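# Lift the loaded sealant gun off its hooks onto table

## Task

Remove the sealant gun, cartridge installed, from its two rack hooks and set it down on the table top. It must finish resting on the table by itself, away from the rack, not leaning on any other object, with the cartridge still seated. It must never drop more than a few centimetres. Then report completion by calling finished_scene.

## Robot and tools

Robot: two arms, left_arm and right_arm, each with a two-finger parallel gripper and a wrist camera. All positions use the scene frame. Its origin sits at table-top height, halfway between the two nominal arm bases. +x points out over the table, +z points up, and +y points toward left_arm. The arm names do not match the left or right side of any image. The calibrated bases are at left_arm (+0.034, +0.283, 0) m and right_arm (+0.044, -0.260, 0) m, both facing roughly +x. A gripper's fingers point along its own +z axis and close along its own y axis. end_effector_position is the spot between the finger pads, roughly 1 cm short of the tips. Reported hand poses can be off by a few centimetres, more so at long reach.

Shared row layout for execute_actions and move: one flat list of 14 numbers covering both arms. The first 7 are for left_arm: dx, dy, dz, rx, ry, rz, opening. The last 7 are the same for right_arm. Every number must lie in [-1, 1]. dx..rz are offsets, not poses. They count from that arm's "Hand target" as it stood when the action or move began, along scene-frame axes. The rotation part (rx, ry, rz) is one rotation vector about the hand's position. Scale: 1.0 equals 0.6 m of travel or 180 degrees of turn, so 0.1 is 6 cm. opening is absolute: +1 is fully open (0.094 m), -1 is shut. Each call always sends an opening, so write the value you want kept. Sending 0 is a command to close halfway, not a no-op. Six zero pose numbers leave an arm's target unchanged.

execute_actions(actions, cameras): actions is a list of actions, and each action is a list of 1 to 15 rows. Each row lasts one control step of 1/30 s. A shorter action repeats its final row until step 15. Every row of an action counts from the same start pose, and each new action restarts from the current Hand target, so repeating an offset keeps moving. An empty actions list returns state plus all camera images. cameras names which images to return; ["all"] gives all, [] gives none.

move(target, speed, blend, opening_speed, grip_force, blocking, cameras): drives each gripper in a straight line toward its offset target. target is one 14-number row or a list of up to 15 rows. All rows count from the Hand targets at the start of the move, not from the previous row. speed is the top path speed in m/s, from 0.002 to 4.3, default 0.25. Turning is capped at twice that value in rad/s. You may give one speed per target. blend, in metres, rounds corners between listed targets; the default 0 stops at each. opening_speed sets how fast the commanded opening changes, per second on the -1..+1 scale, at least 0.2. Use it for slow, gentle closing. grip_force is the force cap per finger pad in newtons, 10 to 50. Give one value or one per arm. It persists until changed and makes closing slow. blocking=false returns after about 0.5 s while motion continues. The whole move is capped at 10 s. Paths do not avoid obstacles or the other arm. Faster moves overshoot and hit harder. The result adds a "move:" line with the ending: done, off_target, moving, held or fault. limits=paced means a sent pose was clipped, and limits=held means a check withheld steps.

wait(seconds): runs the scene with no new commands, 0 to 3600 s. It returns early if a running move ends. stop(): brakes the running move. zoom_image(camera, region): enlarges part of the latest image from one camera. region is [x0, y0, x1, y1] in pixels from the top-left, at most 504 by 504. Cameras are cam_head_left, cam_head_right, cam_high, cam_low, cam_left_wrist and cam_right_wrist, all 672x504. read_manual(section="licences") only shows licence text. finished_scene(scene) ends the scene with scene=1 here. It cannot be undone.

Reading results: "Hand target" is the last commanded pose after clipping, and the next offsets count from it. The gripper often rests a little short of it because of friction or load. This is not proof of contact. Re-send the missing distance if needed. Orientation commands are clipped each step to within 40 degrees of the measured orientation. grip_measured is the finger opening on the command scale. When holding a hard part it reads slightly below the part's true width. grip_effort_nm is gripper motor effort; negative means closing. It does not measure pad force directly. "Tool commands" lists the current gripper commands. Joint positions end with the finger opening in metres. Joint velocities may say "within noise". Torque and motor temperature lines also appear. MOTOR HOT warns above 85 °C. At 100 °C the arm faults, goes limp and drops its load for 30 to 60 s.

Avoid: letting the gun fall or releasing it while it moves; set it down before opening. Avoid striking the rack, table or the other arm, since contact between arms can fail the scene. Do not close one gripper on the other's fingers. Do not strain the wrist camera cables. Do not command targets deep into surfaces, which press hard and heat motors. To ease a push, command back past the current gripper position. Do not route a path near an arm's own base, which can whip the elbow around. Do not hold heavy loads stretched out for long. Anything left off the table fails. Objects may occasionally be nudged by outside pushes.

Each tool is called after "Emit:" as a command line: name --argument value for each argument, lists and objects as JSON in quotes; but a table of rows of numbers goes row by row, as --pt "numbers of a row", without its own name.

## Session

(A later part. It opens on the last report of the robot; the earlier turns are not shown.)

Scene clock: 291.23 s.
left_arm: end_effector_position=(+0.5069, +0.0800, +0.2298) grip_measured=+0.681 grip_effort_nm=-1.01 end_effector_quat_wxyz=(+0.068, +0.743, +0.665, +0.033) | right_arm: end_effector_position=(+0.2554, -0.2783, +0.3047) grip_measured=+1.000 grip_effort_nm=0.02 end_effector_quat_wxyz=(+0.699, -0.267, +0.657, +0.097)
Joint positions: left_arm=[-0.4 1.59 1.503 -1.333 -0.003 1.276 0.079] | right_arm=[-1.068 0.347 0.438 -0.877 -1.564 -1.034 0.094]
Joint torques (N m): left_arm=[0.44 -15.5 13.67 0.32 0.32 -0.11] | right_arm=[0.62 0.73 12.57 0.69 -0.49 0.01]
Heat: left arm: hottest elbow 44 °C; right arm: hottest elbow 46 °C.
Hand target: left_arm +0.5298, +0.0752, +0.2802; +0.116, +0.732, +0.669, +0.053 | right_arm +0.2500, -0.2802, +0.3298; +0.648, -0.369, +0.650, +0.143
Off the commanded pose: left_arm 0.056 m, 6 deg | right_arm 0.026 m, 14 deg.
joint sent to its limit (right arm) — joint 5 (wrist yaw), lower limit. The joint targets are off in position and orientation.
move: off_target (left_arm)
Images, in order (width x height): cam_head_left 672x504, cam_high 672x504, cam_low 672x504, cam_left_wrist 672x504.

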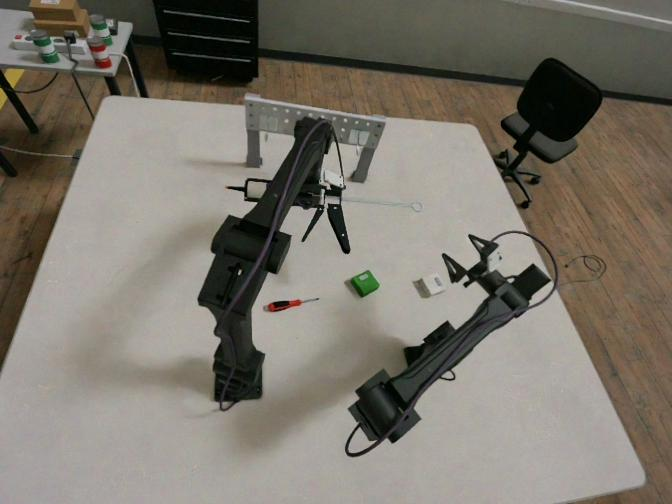

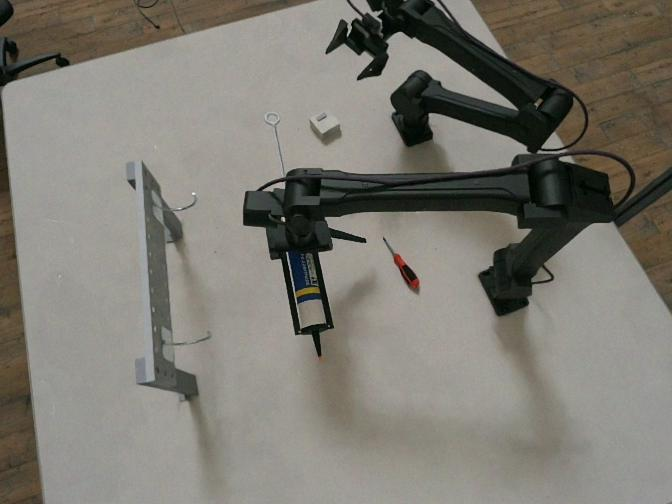

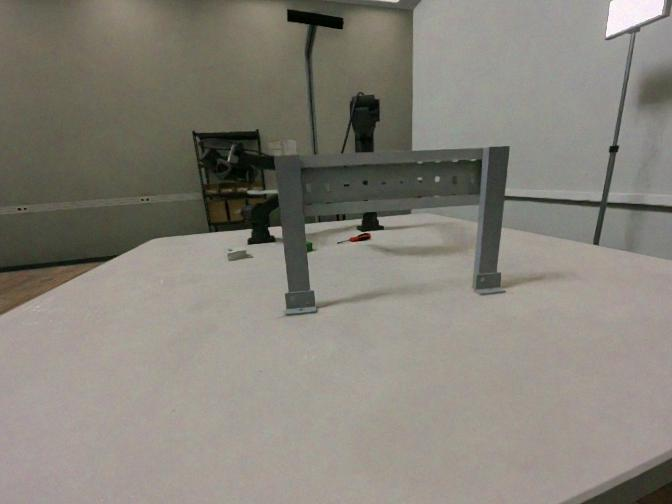

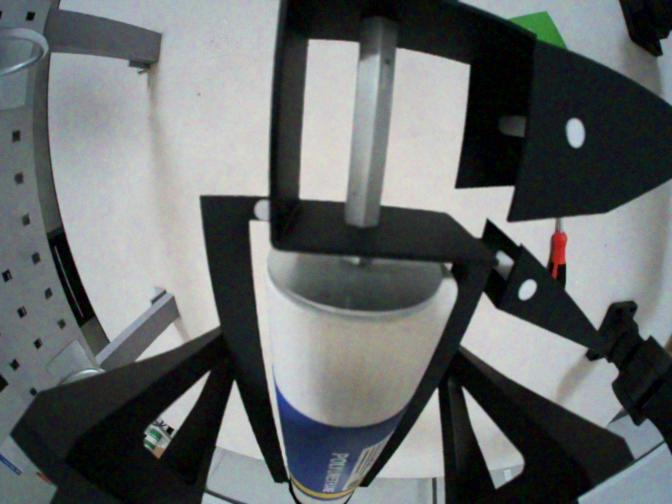

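Emit:
move --target '[0.038,0.067,-0.28,0.011,0,0,-0.2, 0,0,0,0,0,0,1]' --speed 0.2 --cameras '["cam_left_wrist","cam_head_left","cam_high","cam_low"]'

Scene clock: 330.17 s.
left_arm: end_effector_position=(+0.5342, +0.1178, +0.0848) grip_measured=+0.681 grip_effort_nm=-1.01 end_effector_quat_wxyz=(+0.070, +0.738, +0.670, +0.048) | right_arm: end_effector_position=(+0.2554, -0.2783, +0.3047) grip_measured=+1.000 grip_effort_nm=0.02 end_effector_quat_wxyz=(+0.699, -0.267, +0.657, +0.097)
Joint positions: left_arm=[-0.318 1.71 1.258 -0.949 -0.014 1.346 0.079] | right_arm=[-1.068 0.347 0.438 -0.877 -1.564 -1.034 0.094]
Joint torques (N m): left_arm=[0.5 -17.03 8.73 1.58 0.29 0.05] | right_arm=[0.38 0.62 12.56 0.79 -0.46 0.01]
Heat: left arm: hottest elbow 48 °C; right arm: hottest elbow 46 °C.
Hand target: left_arm +0.5526, +0.1156, +0.1121; +0.103, +0.734, +0.668, +0.064 | right_arm +0.2500, -0.2802, +0.3298; +0.648, -0.369, +0.650, +0.143
Off the commanded pose: left_arm 0.033 m, 4 deg | right_arm 0.026 m, 14 deg.
joint sent to its limit (right arm) — joint 5 (wrist yaw), lower limit. The joint targets are off in position and orientation.
move: off_target (left_arm)
Images, in order (width x height): cam_head_left 672x504, cam_high 672x504, cam_low 672x504, cam_left_wrist 672x504.

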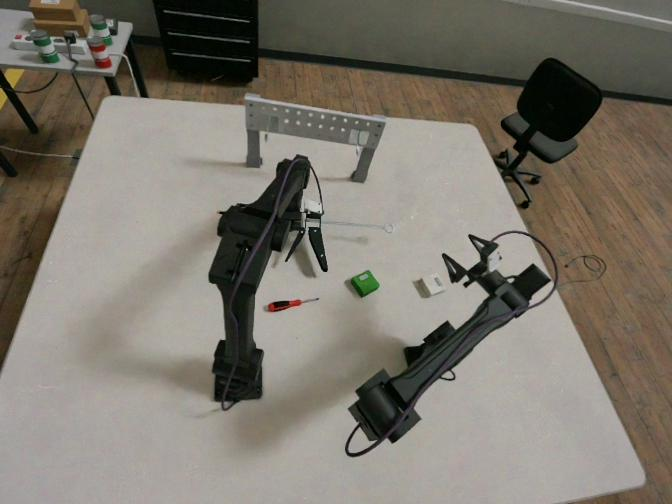

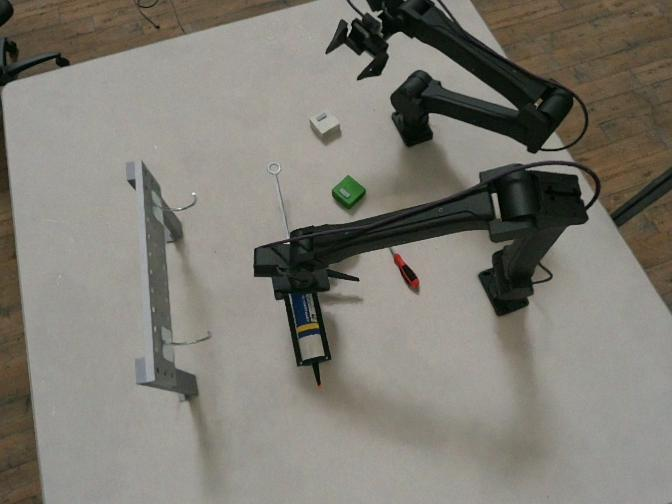

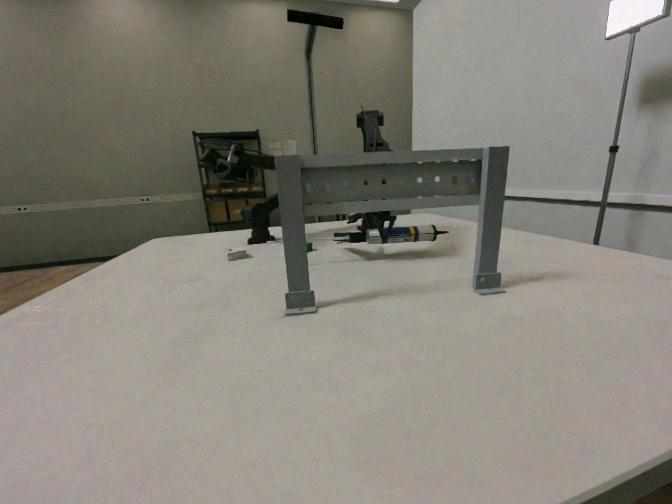

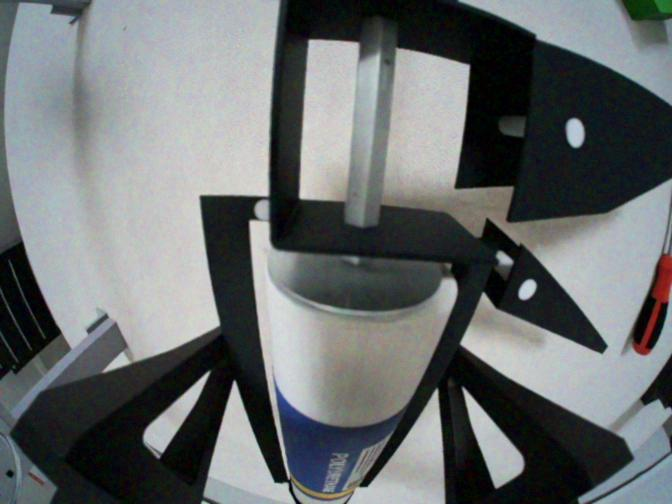

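Emit:
move --target '[0,0,-0.07,0.006,0,0,-0.2, 0,0,0,0,0,0,1]' --speed 0.08 --cameras '["cam_high","cam_low"]'

Emit:
zoom_image --camera "cam_low" --region '[300, 190, 500, 290]'

Scene clock: 344.73 s.
left_arm: end_effector_position=(+0.5349, +0.1200, +0.0488) grip_measured=+0.681 grip_effort_nm=-1.01 end_effector_quat_wxyz=(+0.068, +0.738, +0.669, +0.054) | right_arm: end_effector_position=(+0.2554, -0.2783, +0.3047) grip_measured=+1.000 grip_effort_nm=0.02 end_effector_quat_wxyz=(+0.699, -0.267, +0.657, +0.097)
Joint positions: left_arm=[-0.318 1.754 1.211 -0.857 -0.027 1.349 0.079] | right_arm=[-1.068 0.347 0.438 -0.877 -1.564 -1.034 0.094]
Joint torques (N m): left_arm=[-0.32 -16.5 8.05 1.52 0.04 0.03] | right_arm=[0.44 0.62 12.49 0.69 -0.51 0]
Heat: left arm: hottest elbow 47 °C; right arm: hottest elbow 47 °C.
Hand target: left_arm +0.5526, +0.1156, +0.0700; +0.096, +0.735, +0.668, +0.070 | right_arm +0.2500, -0.2802, +0.3298; +0.648, -0.369, +0.650, +0.143
Off the commanded pose: left_arm 0.028 m, 4 deg | right_arm 0.026 m, 14 deg.
joint sent to its limit (right arm) — joint 5 (wrist yaw), lower limit. The joint targets are off in position and orientation.
move: off_target (left_arm)

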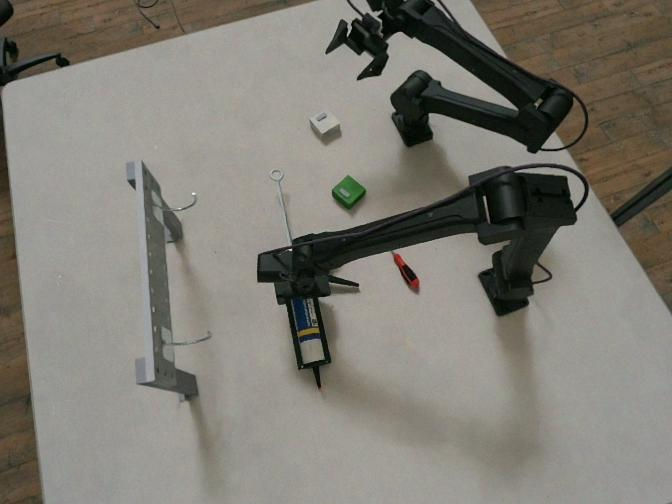

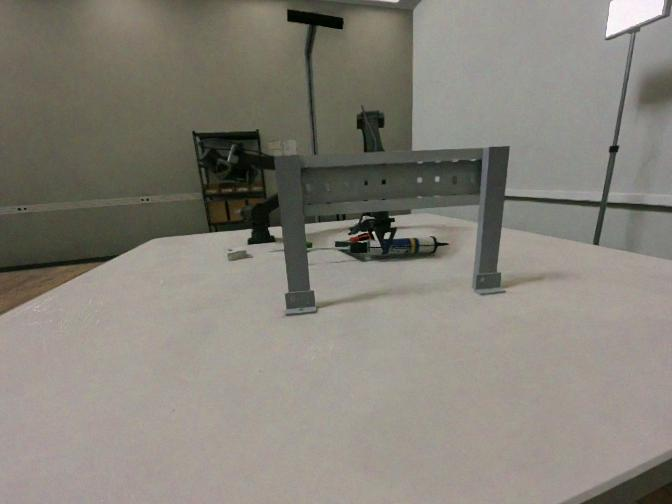

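Scaled by 2.520 from the camera's image (finer frame: 960x720).

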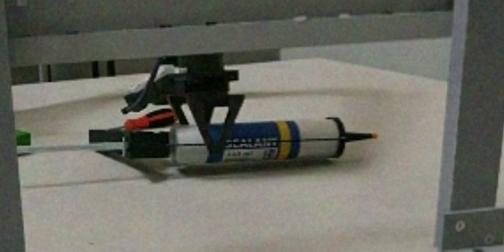

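Emit:
move --target '[0,0,-0.033,0.004,0,0,-0.2, 0,0,0,0,0,0,1]' --speed 0.05

Scene clock: 353.00 s.
left_arm: end_effector_position=(+0.5352, +0.1203, +0.0467) grip_measured=+0.681 grip_effort_nm=-1.01 end_effector_quat_wxyz=(+0.070, +0.738, +0.669, +0.057) | right_arm: end_effector_position=(+0.2554, -0.2783, +0.3047) grip_measured=+1.000 grip_effort_nm=0.02 end_effector_quat_wxyz=(+0.699, -0.267, +0.657, +0.097)
Joint positions: left_arm=[-0.318 1.754 1.204 -0.842 -0.03 1.35 0.079] | right_arm=[-1.068 0.347 0.438 -0.877 -1.564 -1.034 0.094]
Joint torques (N m): left_arm=[-0.97 -14.39 7.31 2.82 -0.36 0] | right_arm=[0.62 0.73 12.53 0.83 -0.46 -0.01]
Heat: left arm: hottest elbow 46 °C; right arm: hottest elbow 47 °C.
Hand target: left_arm +0.5527, +0.1155, +0.0503; +0.092, +0.735, +0.667, +0.075 | right_arm +0.2500, -0.2802, +0.3298; +0.648, -0.369, +0.650, +0.143
Off the commanded pose: left_arm 0.018 m, 3 deg | right_arm 0.026 m, 14 deg.
joint sent to its limit (right arm) — joint 5 (wrist yaw), lower limit. The joint targets are off in position and orientation.
move: off_target (left_arm)

Emit:
execute_actions --actions '[[[0,0,0,0,0,0,-0.2, 0,0,0,0,0,0,1]]]' --cameras '["cam_low","cam_head_left","cam_left_wrist","cam_right_wrist"]'

Emit:
zoom_image --camera "cam_low" --region '[300, 190, 500, 290]'

Emit:
zoom_image --camera "cam_right_wrist" --region '[100, 150, 460, 400]'

Emit:
zoom_image --camera "cam_head_left" --region '[200, 180, 420, 320]'

Scene clock: 372.77 s.
left_arm: end_effector_position=(+0.5352, +0.1203, +0.0467) grip_measured=+0.681 grip_effort_nm=-1.01 end_effector_quat_wxyz=(+0.070, +0.738, +0.669, +0.057) | right_arm: end_effector_position=(+0.2554, -0.2783, +0.3047) grip_measured=+1.000 grip_effort_nm=0.02 end_effector_quat_wxyz=(+0.699, -0.267, +0.657, +0.097)
Joint positions: left_arm=[-0.318 1.754 1.204 -0.842 -0.03 1.35 0.079] | right_arm=[-1.068 0.347 0.438 -0.877 -1.564 -1.034 0.094]
Joint torques (N m): left_arm=[-0.62 -14.27 7.31 2.93 -0.35 0.01] | right_arm=[0.38 0.62 12.49 0.84 -0.48 -0.02]
Heat: left arm: hottest elbow 43 °C; right arm: hottest elbow 47 °C.
Hand target: left_arm +0.5527, +0.1155, +0.0503; +0.092, +0.735, +0.667, +0.075 | right_arm +0.2500, -0.2802, +0.3298; +0.648, -0.369, +0.650, +0.143
Off the commanded pose: left_arm 0.018 m, 3 deg | right_arm 0.026 m, 14 deg.
joint sent to its limit (right arm) — joint 5 (wrist yaw), lower limit. The joint targets are off in position and orientation.
Images, in order (width x height): cam_head_left 672x504, cam_low 672x504, cam_left_wrist 672x504, cam_right_wrist 672x504.

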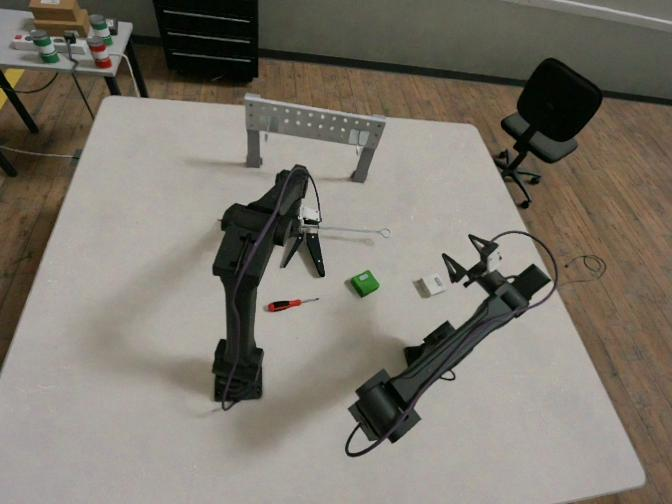

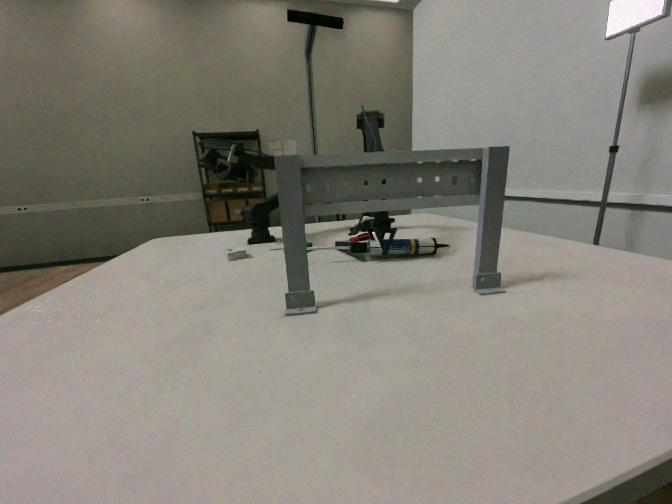

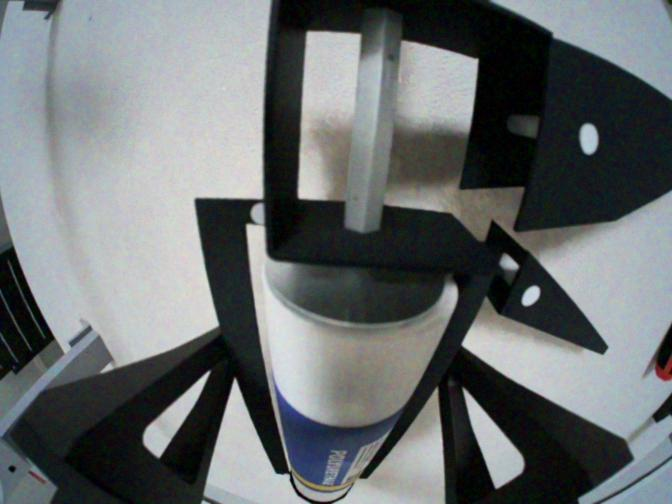

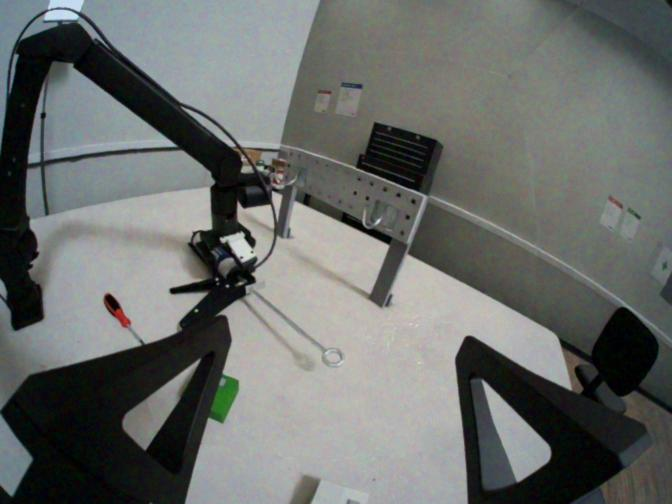

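Scaled by 2.520 from the camera's image (finer frame: 960x720).

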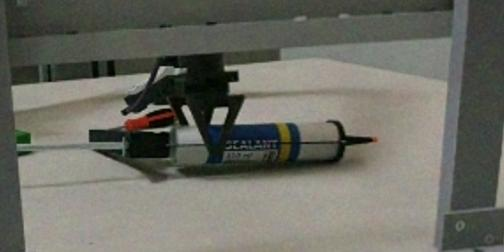

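Scaled by 1.400 from the camera's image (finer frame: 960x720).

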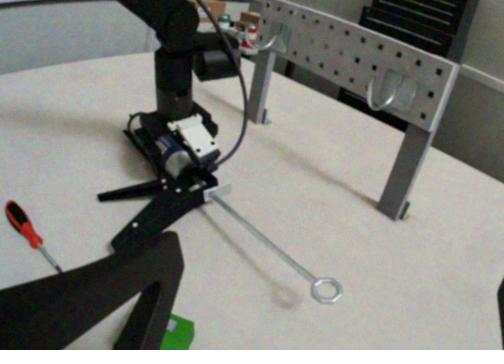

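Scaled by 2.291 from the camera's image (finer frame: 960x720).

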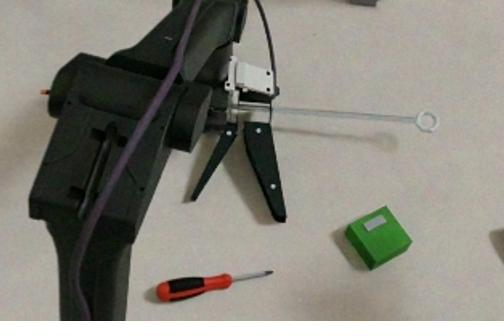

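Emit:
move --target '[0,0,-0.03,0,0,0,-0.2, 0,0,0,0,0,0,1]' --speed 0.05 --cameras '["cam_low","cam_right_wrist","cam_head_left"]'

Emit:
zoom_image --camera "cam_low" --region '[300, 190, 500, 290]'

Emit:
zoom_image --camera "cam_right_wrist" --region '[150, 210, 370, 400]'

Scene clock: 394.93 s.
left_arm: end_effector_position=(+0.5347, +0.1205, +0.0451) grip_measured=+0.681 grip_effort_nm=-1.01 end_effector_quat_wxyz=(+0.071, +0.738, +0.668, +0.057) | right_arm: end_effector_position=(+0.2554, -0.2783, +0.3047) grip_measured=+1.000 grip_effort_nm=0.02 end_effector_quat_wxyz=(+0.699, -0.267, +0.657, +0.097)
Joint positions: left_arm=[-0.318 1.754 1.199 -0.835 -0.03 1.35 0.079] | right_arm=[-1.068 0.347 0.438 -0.877 -1.564 -1.034 0.094]
Joint torques (N m): left_arm=[-1.03 -12.16 6.08 4.42 -0.38 0] | right_arm=[0.32 0.73 12.75 0.76 -0.48 0.01]
Motor temperatures (°C): left_arm=[27 31 41 26 26 26 28] | right_arm=[25 30 47 28 26 26 28]
Heat: left arm: hottest elbow 41 °C; right arm: hottest elbow 47 °C.
Hand target: left_arm +0.5526, +0.1156, +0.0322; +0.092, +0.735, +0.667, +0.074 | right_arm +0.2500, -0.2802, +0.3298; +0.648, -0.369, +0.650, +0.143
Off the commanded pose: left_arm 0.023 m, 3 deg | right_arm 0.026 m, 14 deg.
joint sent to its limit (right arm) — joint 5 (wrist yaw), lower limit. The joint targets are off in position and orientation.
move: off_target (left_arm)
Images, in order (width x height): cam_head_left 672x504, cam_low 672x504, cam_right_wrist 672x504.

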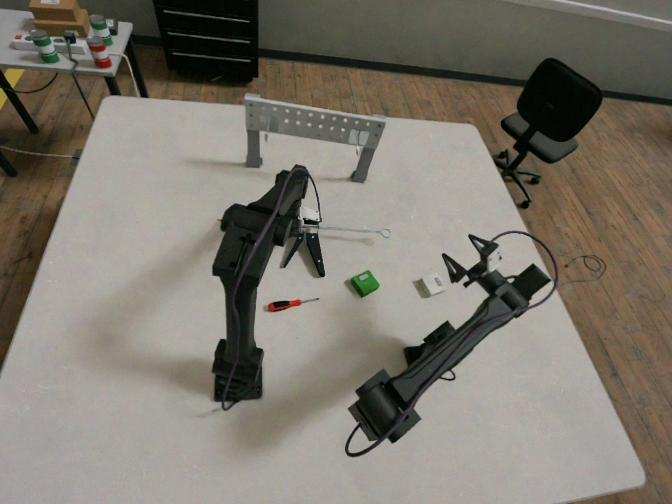

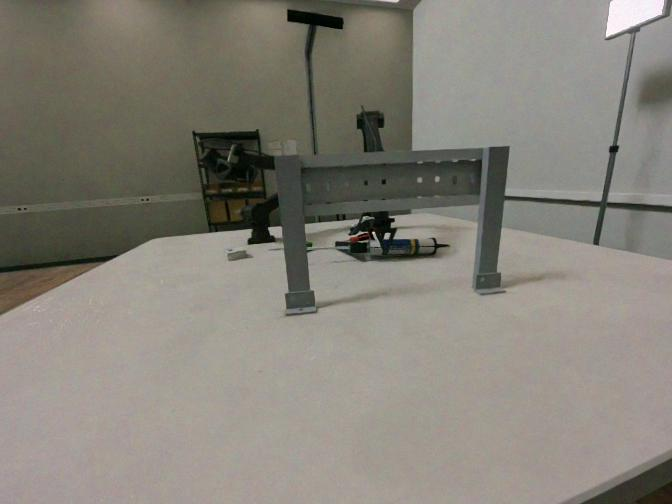

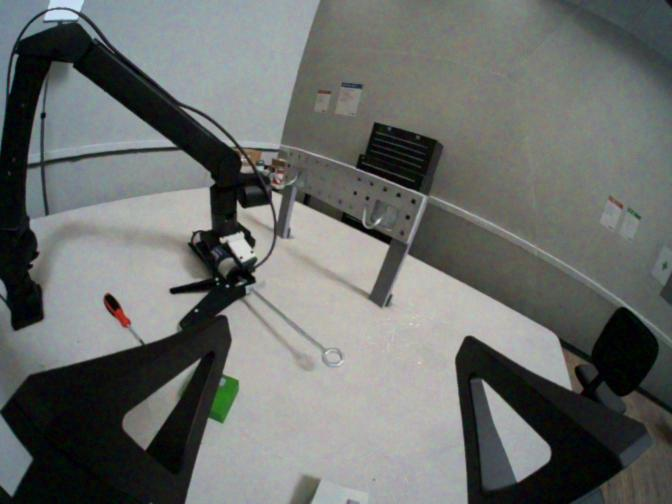

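Scaled by 2.520 from the camera's image (finer frame: 960x720).

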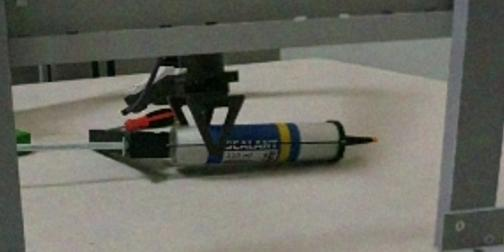

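Scaled by 2.291 from the camera's image (finer frame: 960x720).

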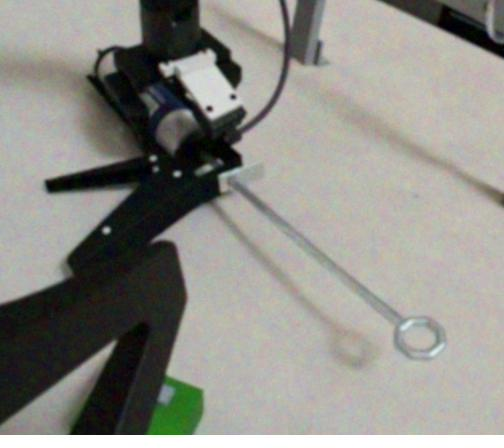

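Emit:
move --pt "0 0 0.03 0.03 0 0 -0.2 0 0 0 0 0 0 1" --pt "0 0 0.0 0.03 0 0 -0.2 0 0 0 0 0 0 1" --speed 0.07 --cameras '["cam_low","cam_right_wrist","cam_left_wrist"]'

Emit:
zoom_image --camera "cam_low" --region '[300, 190, 500, 290]'

Emit:
zoom_image --camera "cam_right_wrist" --region '[150, 210, 370, 400]'

Scene clock: 421.20 s.
left_arm: end_effector_position=(+0.5343, +0.1218, +0.0461) grip_measured=+0.681 grip_effort_nm=-1.01 end_effector_quat_wxyz=(+0.051, +0.735, +0.671, +0.088) | right_arm: end_effector_position=(+0.2554, -0.2783, +0.3047) grip_measured=+1.000 grip_effort_nm=0.02 end_effector_quat_wxyz=(+0.699, -0.267, +0.657, +0.097)
Joint positions: left_arm=[-0.341 1.756 1.202 -0.844 -0.108 1.325 0.079] | right_arm=[-1.068 0.347 0.438 -0.877 -1.564 -1.034 0.094]
Joint torques (N m): left_arm=[-1.08 -10.93 7.64 3.08 -1.12 0.14] | right_arm=[0.44 1.14 12.53 0.68 -0.48 0]
Heat: left arm: hottest elbow 39 °C; right arm: hottest elbow 47 °C.
Hand target: left_arm +0.5528, +0.1156, +0.0324; +0.057, +0.739, +0.663, +0.106 | right_arm +0.2500, -0.2802, +0.3298; +0.648, -0.369, +0.650, +0.143
Off the commanded pose: left_arm 0.024 m, 2 deg | right_arm 0.026 m, 14 deg.
joint sent to its limit (right arm) — joint 5 (wrist yaw), lower limit. The joint targets are off in position and orientation.
move: off_target (left_arm)
Images, in order (width x height): cam_low 672x504, cam_left_wrist 672x504, cam_right_wrist 672x504.

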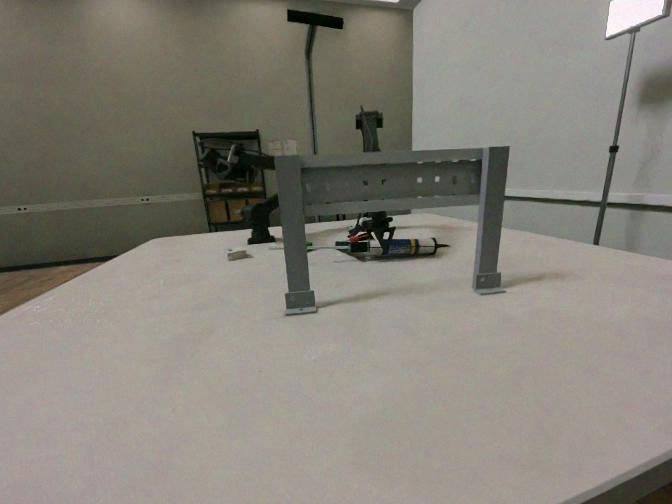

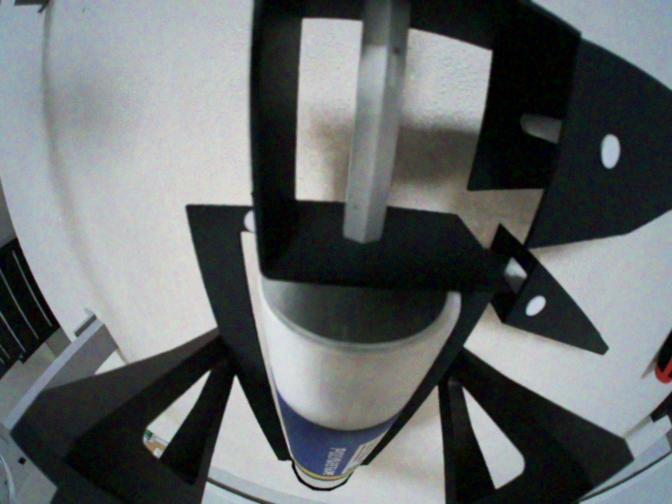

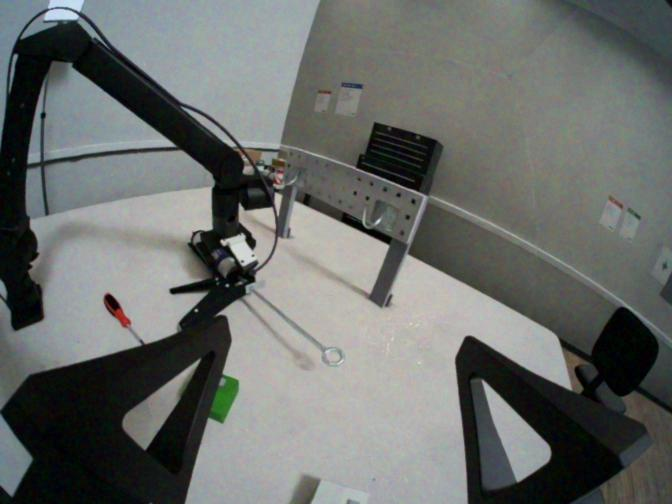

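Scaled by 2.520 from the camera's image (finer frame: 960x720).

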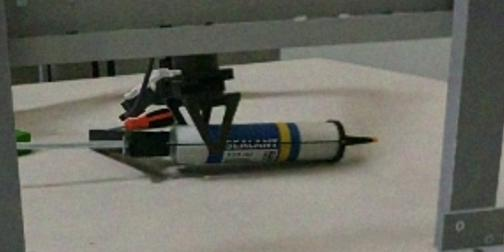

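Scaled by 2.291 from the camera's image (finer frame: 960x720).

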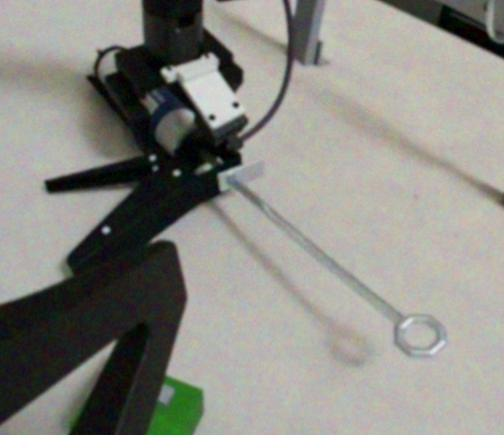

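Emit:
move --target '[0,0,0.005,0.0,0.05,0,-0.2, 0,0,0,0,0,0,1]' --speed 0.07 --cameras '["cam_low","cam_right_wrist","cam_left_wrist"]'

Emit:
zoom_image --camera "cam_low" --region '[300, 190, 500, 290]'

Emit:
zoom_image --camera "cam_right_wrist" --region '[150, 210, 370, 400]'

Scene clock: 453.43 s.
left_arm: end_effector_position=(+0.5374, +0.1174, +0.0332) grip_measured=+0.681 grip_effort_nm=-1.01 end_effector_quat_wxyz=(+0.000, +0.743, +0.668, +0.045) | right_arm: end_effector_position=(+0.2554, -0.2783, +0.3047) grip_measured=+1.000 grip_effort_nm=0.02 end_effector_quat_wxyz=(+0.699, -0.267, +0.657, +0.097)
Joint positions: left_arm=[-0.337 1.85 1.313 -0.992 -0.079 1.337 0.079] | right_arm=[-1.068 0.347 0.438 -0.877 -1.564 -1.034 0.094]
Joint torques (N m): left_arm=[0.15 -14.15 8.88 0.32 0.04 0.15] | right_arm=[0.73 0.38 12.53 0.76 -0.53 0.01]
Heat: left arm: hottest elbow 40 °C; right arm: hottest elbow 47 °C.
Hand target: left_arm +0.5527, +0.1155, +0.0352; +0.005, +0.745, +0.665, +0.048 | right_arm +0.2500, -0.2802, +0.3298; +0.648, -0.369, +0.650, +0.143
Off the commanded pose: left_arm 0.016 m, 1 deg | right_arm 0.026 m, 14 deg.
joint sent to its limit (right arm) — joint 5 (wrist yaw), lower limit. The joint targets are off in position and orientation.
move: off_target (left_arm)
Images, in order (width x height): cam_low 672x504, cam_left_wrist 672x504, cam_right_wrist 672x504.

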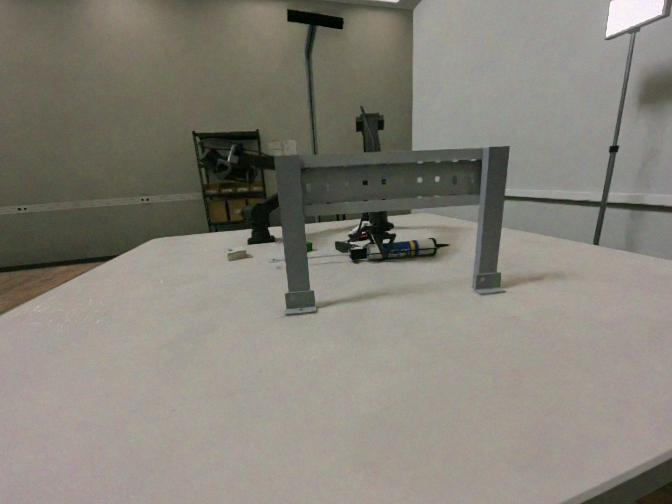

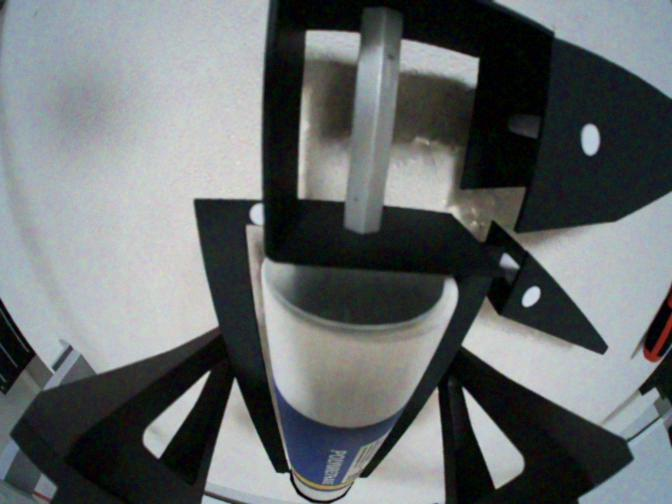

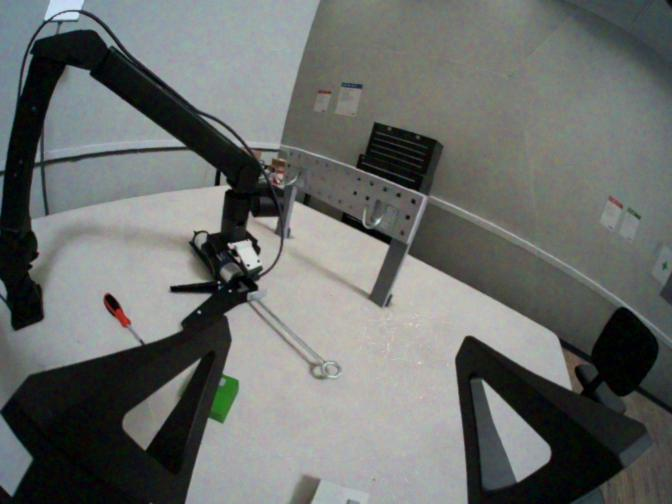

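Scaled by 2.520 from the camera's image (finer frame: 960x720).

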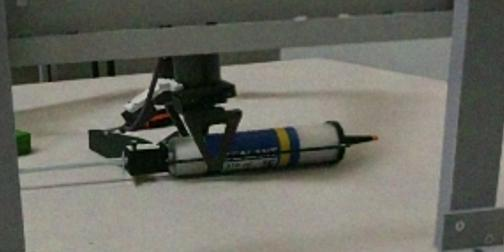

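Scaled by 2.291 from the camera's image (finer frame: 960x720).

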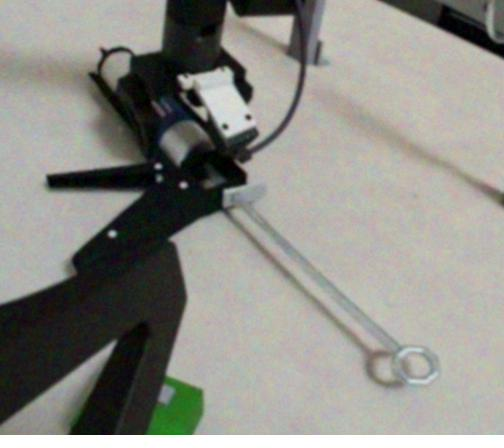

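Emit:
move --target '[-0.005,0,-0.025,0,0,0,-0.2, 0,0,0,0,0,0,1]' --speed 0.05 --cameras '["cam_low","cam_right_wrist"]'

Emit:
zoom_image --camera "cam_low" --region '[300, 190, 500, 290]'

Emit:
zoom_image --camera "cam_right_wrist" --region '[150, 210, 370, 400]'

Scene clock: 465.60 s.
left_arm: end_effector_position=(+0.5375, +0.1174, +0.0328) grip_measured=+0.681 grip_effort_nm=-1.01 end_effector_quat_wxyz=(-0.001, +0.743, +0.668, +0.044) | right_arm: end_effector_position=(+0.2554, -0.2783, +0.3047) grip_measured=+1.000 grip_effort_nm=0.03 end_effector_quat_wxyz=(+0.699, -0.267, +0.657, +0.097)
Joint positions: left_arm=[-0.337 1.851 1.313 -0.992 -0.079 1.337 0.079] | right_arm=[-1.068 0.347 0.438 -0.877 -1.564 -1.034 0.094]
Joint torques (N m): left_arm=[-0.21 -12.92 7.35 1.91 0.05 0.16] | right_arm=[0.79 0.5 12.49 0.79 -0.51 0.01]
Heat: left arm: hottest elbow 40 °C; right arm: hottest elbow 47 °C.
Hand target: left_arm +0.5497, +0.1155, +0.0204; +0.005, +0.745, +0.665, +0.048 | right_arm +0.2500, -0.2802, +0.3298; +0.648, -0.369, +0.650, +0.143
Off the commanded pose: left_arm 0.018 m, 1 deg | right_arm 0.026 m, 14 deg.
joint sent to its limit (right arm) — joint 5 (wrist yaw), lower limit. The joint targets are off in position and orientation.
move: off_target (left_arm)

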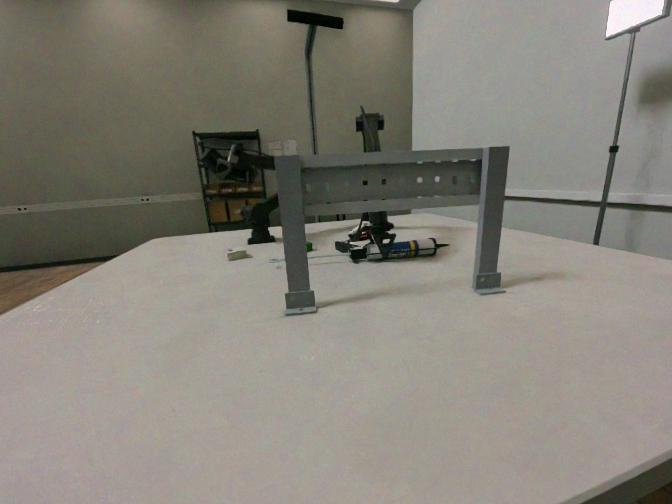

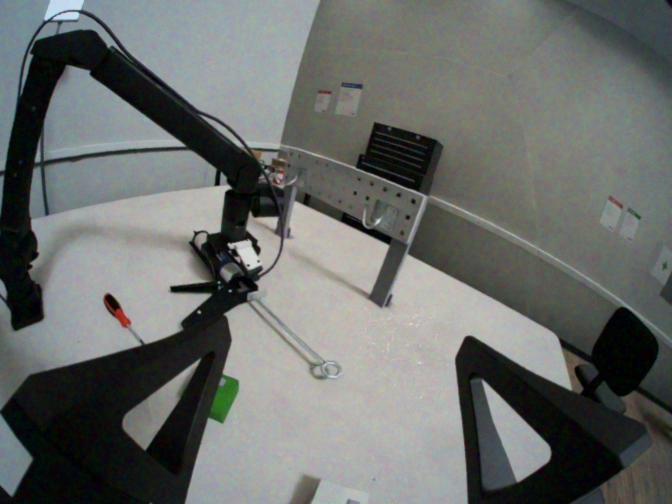

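Scaled by 2.520 from the camera's image (finer frame: 960x720).

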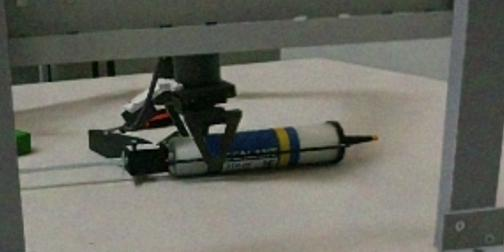

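Scaled by 2.291 from the camera's image (finer frame: 960x720).

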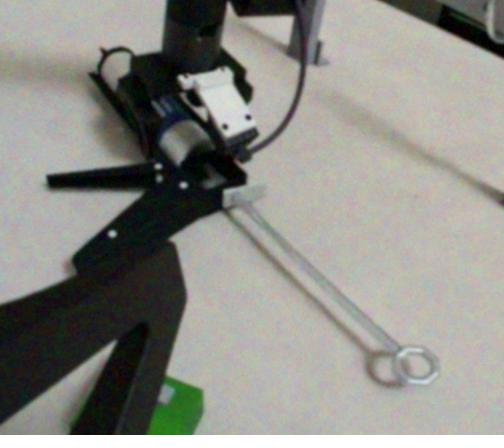

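Emit:
move --pt "0 0 0.02 0 0 0 0.74 0 0 0 0 0 0 1" --pt "0 0 0.02 0 0 0 1 0 0 0 0 0 0 1" --speed 0.05 --opening_speed 0.5 --cameras '["cam_left_wrist","cam_right_wrist"]'

Scene clock: 476.53 s.
left_arm: end_effector_position=(+0.5376, +0.1174, +0.0328) grip_measured=+0.997 grip_effort_nm=0.13 end_effector_quat_wxyz=(+0.000, +0.744, +0.667, +0.045) | right_arm: end_effector_position=(+0.2554, -0.2783, +0.3047) grip_measured=+1.000 grip_effort_nm=0.02 end_effector_quat_wxyz=(+0.699, -0.267, +0.657, +0.097)
Joint positions: left_arm=[-0.337 1.851 1.313 -0.991 -0.079 1.34 0.094] | right_arm=[-1.068 0.347 0.438 -0.877 -1.564 -1.034 0.094]
Joint torques (N m): left_arm=[0.03 -14.51 8.01 0.7 0.06 0.11] | right_arm=[0.67 -0.15 12.52 0.84 -0.51 0.01]
Heat: left arm: hottest elbow 40 °C; right arm: hottest elbow 47 °C.
Hand target: left_arm +0.5497, +0.1154, +0.0324; +0.005, +0.745, +0.665, +0.048 | right_arm +0.2500, -0.2802, +0.3298; +0.648, -0.369, +0.650, +0.143
Off the commanded pose: left_arm 0.012 m, 1 deg | right_arm 0.026 m, 14 deg.
joint sent to its limit (right arm) — joint 5 (wrist yaw), lower limit. The joint targets are off in position and orientation.
move: off_target (left_arm); target 2's new opening was sent with left_arm's hand 0.012 m and 1 deg from that target

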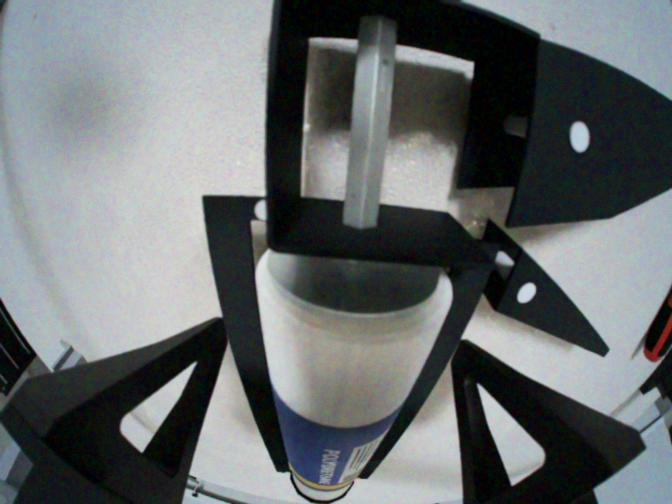

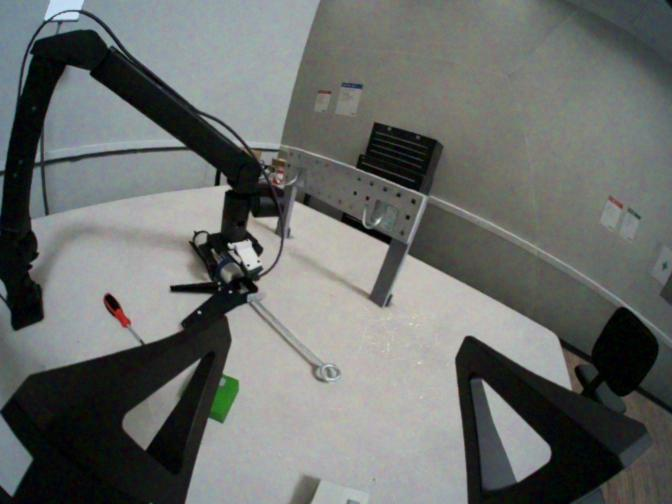

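Emit:
move --pt "-0.015 -0.01 0.2 0 0 0 1 0 0 0 0 0 0 1" --pt "-0.12 0.12 0.38 0 0 0 1 0 0 0 0 0 0 1" --speed '[0.1,0.25]' --blend '[0.03,0]' --cameras '["all"]'

Scene clock: 485.47 s.
left_arm: end_effector_position=(+0.4701, +0.1858, +0.2463) grip_measured=+0.998 grip_effort_nm=0.13 end_effector_quat_wxyz=(-0.004, +0.744, +0.667, +0.041) | right_arm: end_effector_position=(+0.2554, -0.2783, +0.3047) grip_measured=+1.000 grip_effort_nm=0.02 end_effector_quat_wxyz=(+0.699, -0.267, +0.657, +0.097)
Joint positions: left_arm=[-0.241 1.482 1.429 -1.478 -0.073 1.434 0.094] | right_arm=[-1.068 0.347 0.438 -0.877 -1.564 -1.034 0.094]
Joint torques (N m): left_arm=[0.15 -11.75 9.69 -0.03 0.03 0.19] | right_arm=[-0.38 0.73 12.55 0.84 -0.49 0]
Heat: left arm: hottest elbow 40 °C; right arm: hottest elbow 47 °C.
Hand target: left_arm +0.4778, +0.1874, +0.2603; +0.005, +0.745, +0.665, +0.048 | right_arm +0.2500, -0.2802, +0.3298; +0.648, -0.369, +0.650, +0.143
Off the commanded pose: left_arm 0.016 m, 1 deg | right_arm 0.026 m, 14 deg.
joint sent to its limit (right arm) — joint 5 (wrist yaw), lower limit. The joint targets are off in position and orientation.
move: off_target (left_arm)

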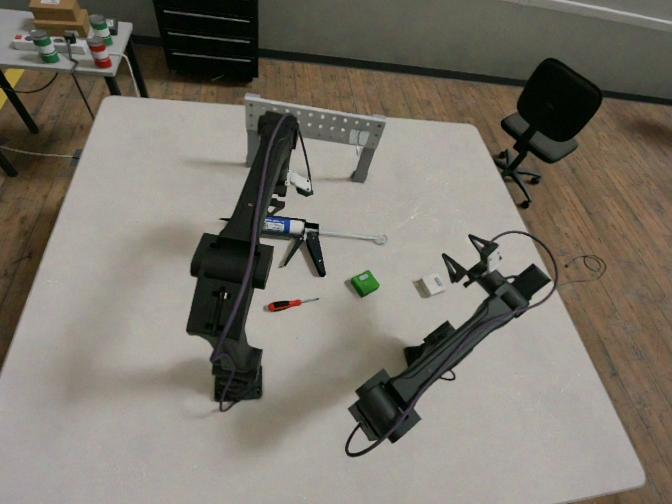

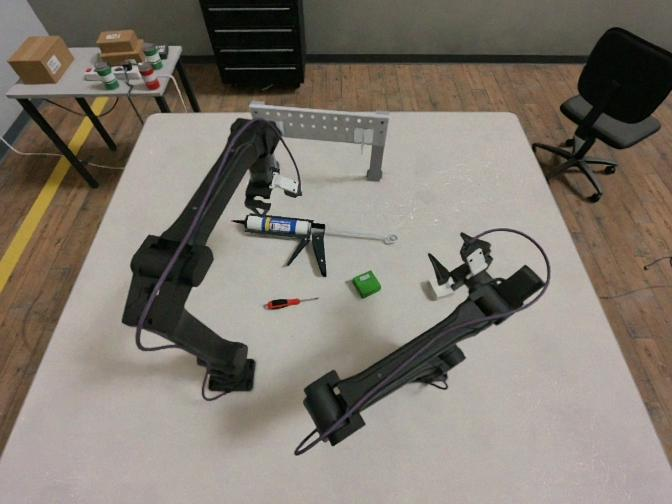

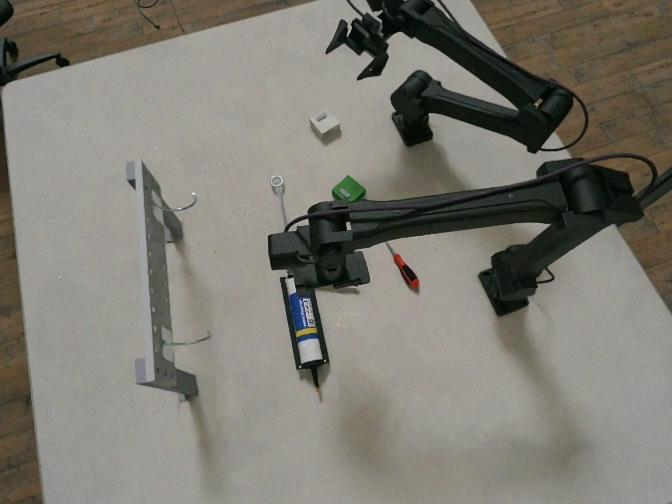

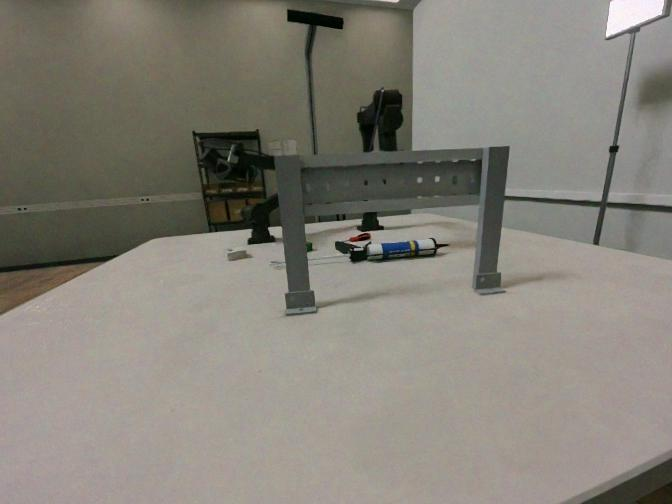

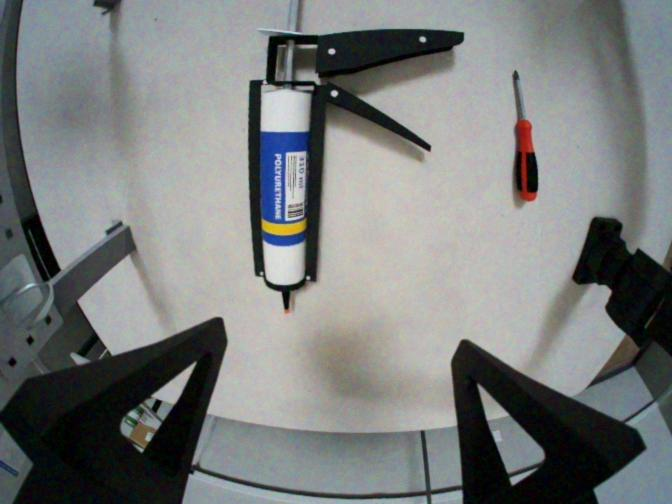

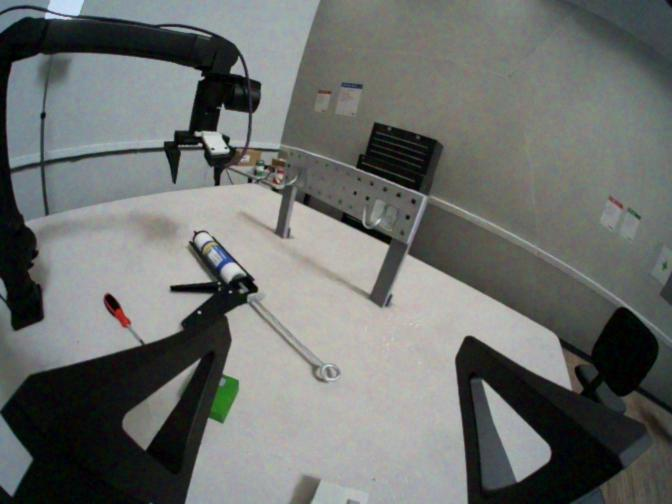

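The gun lies flat on the table with its cartridge in place, and it is clear of the rack and everything else on the table.

Emit:
finished_scene --scene 2

The scene is finished: the task was done.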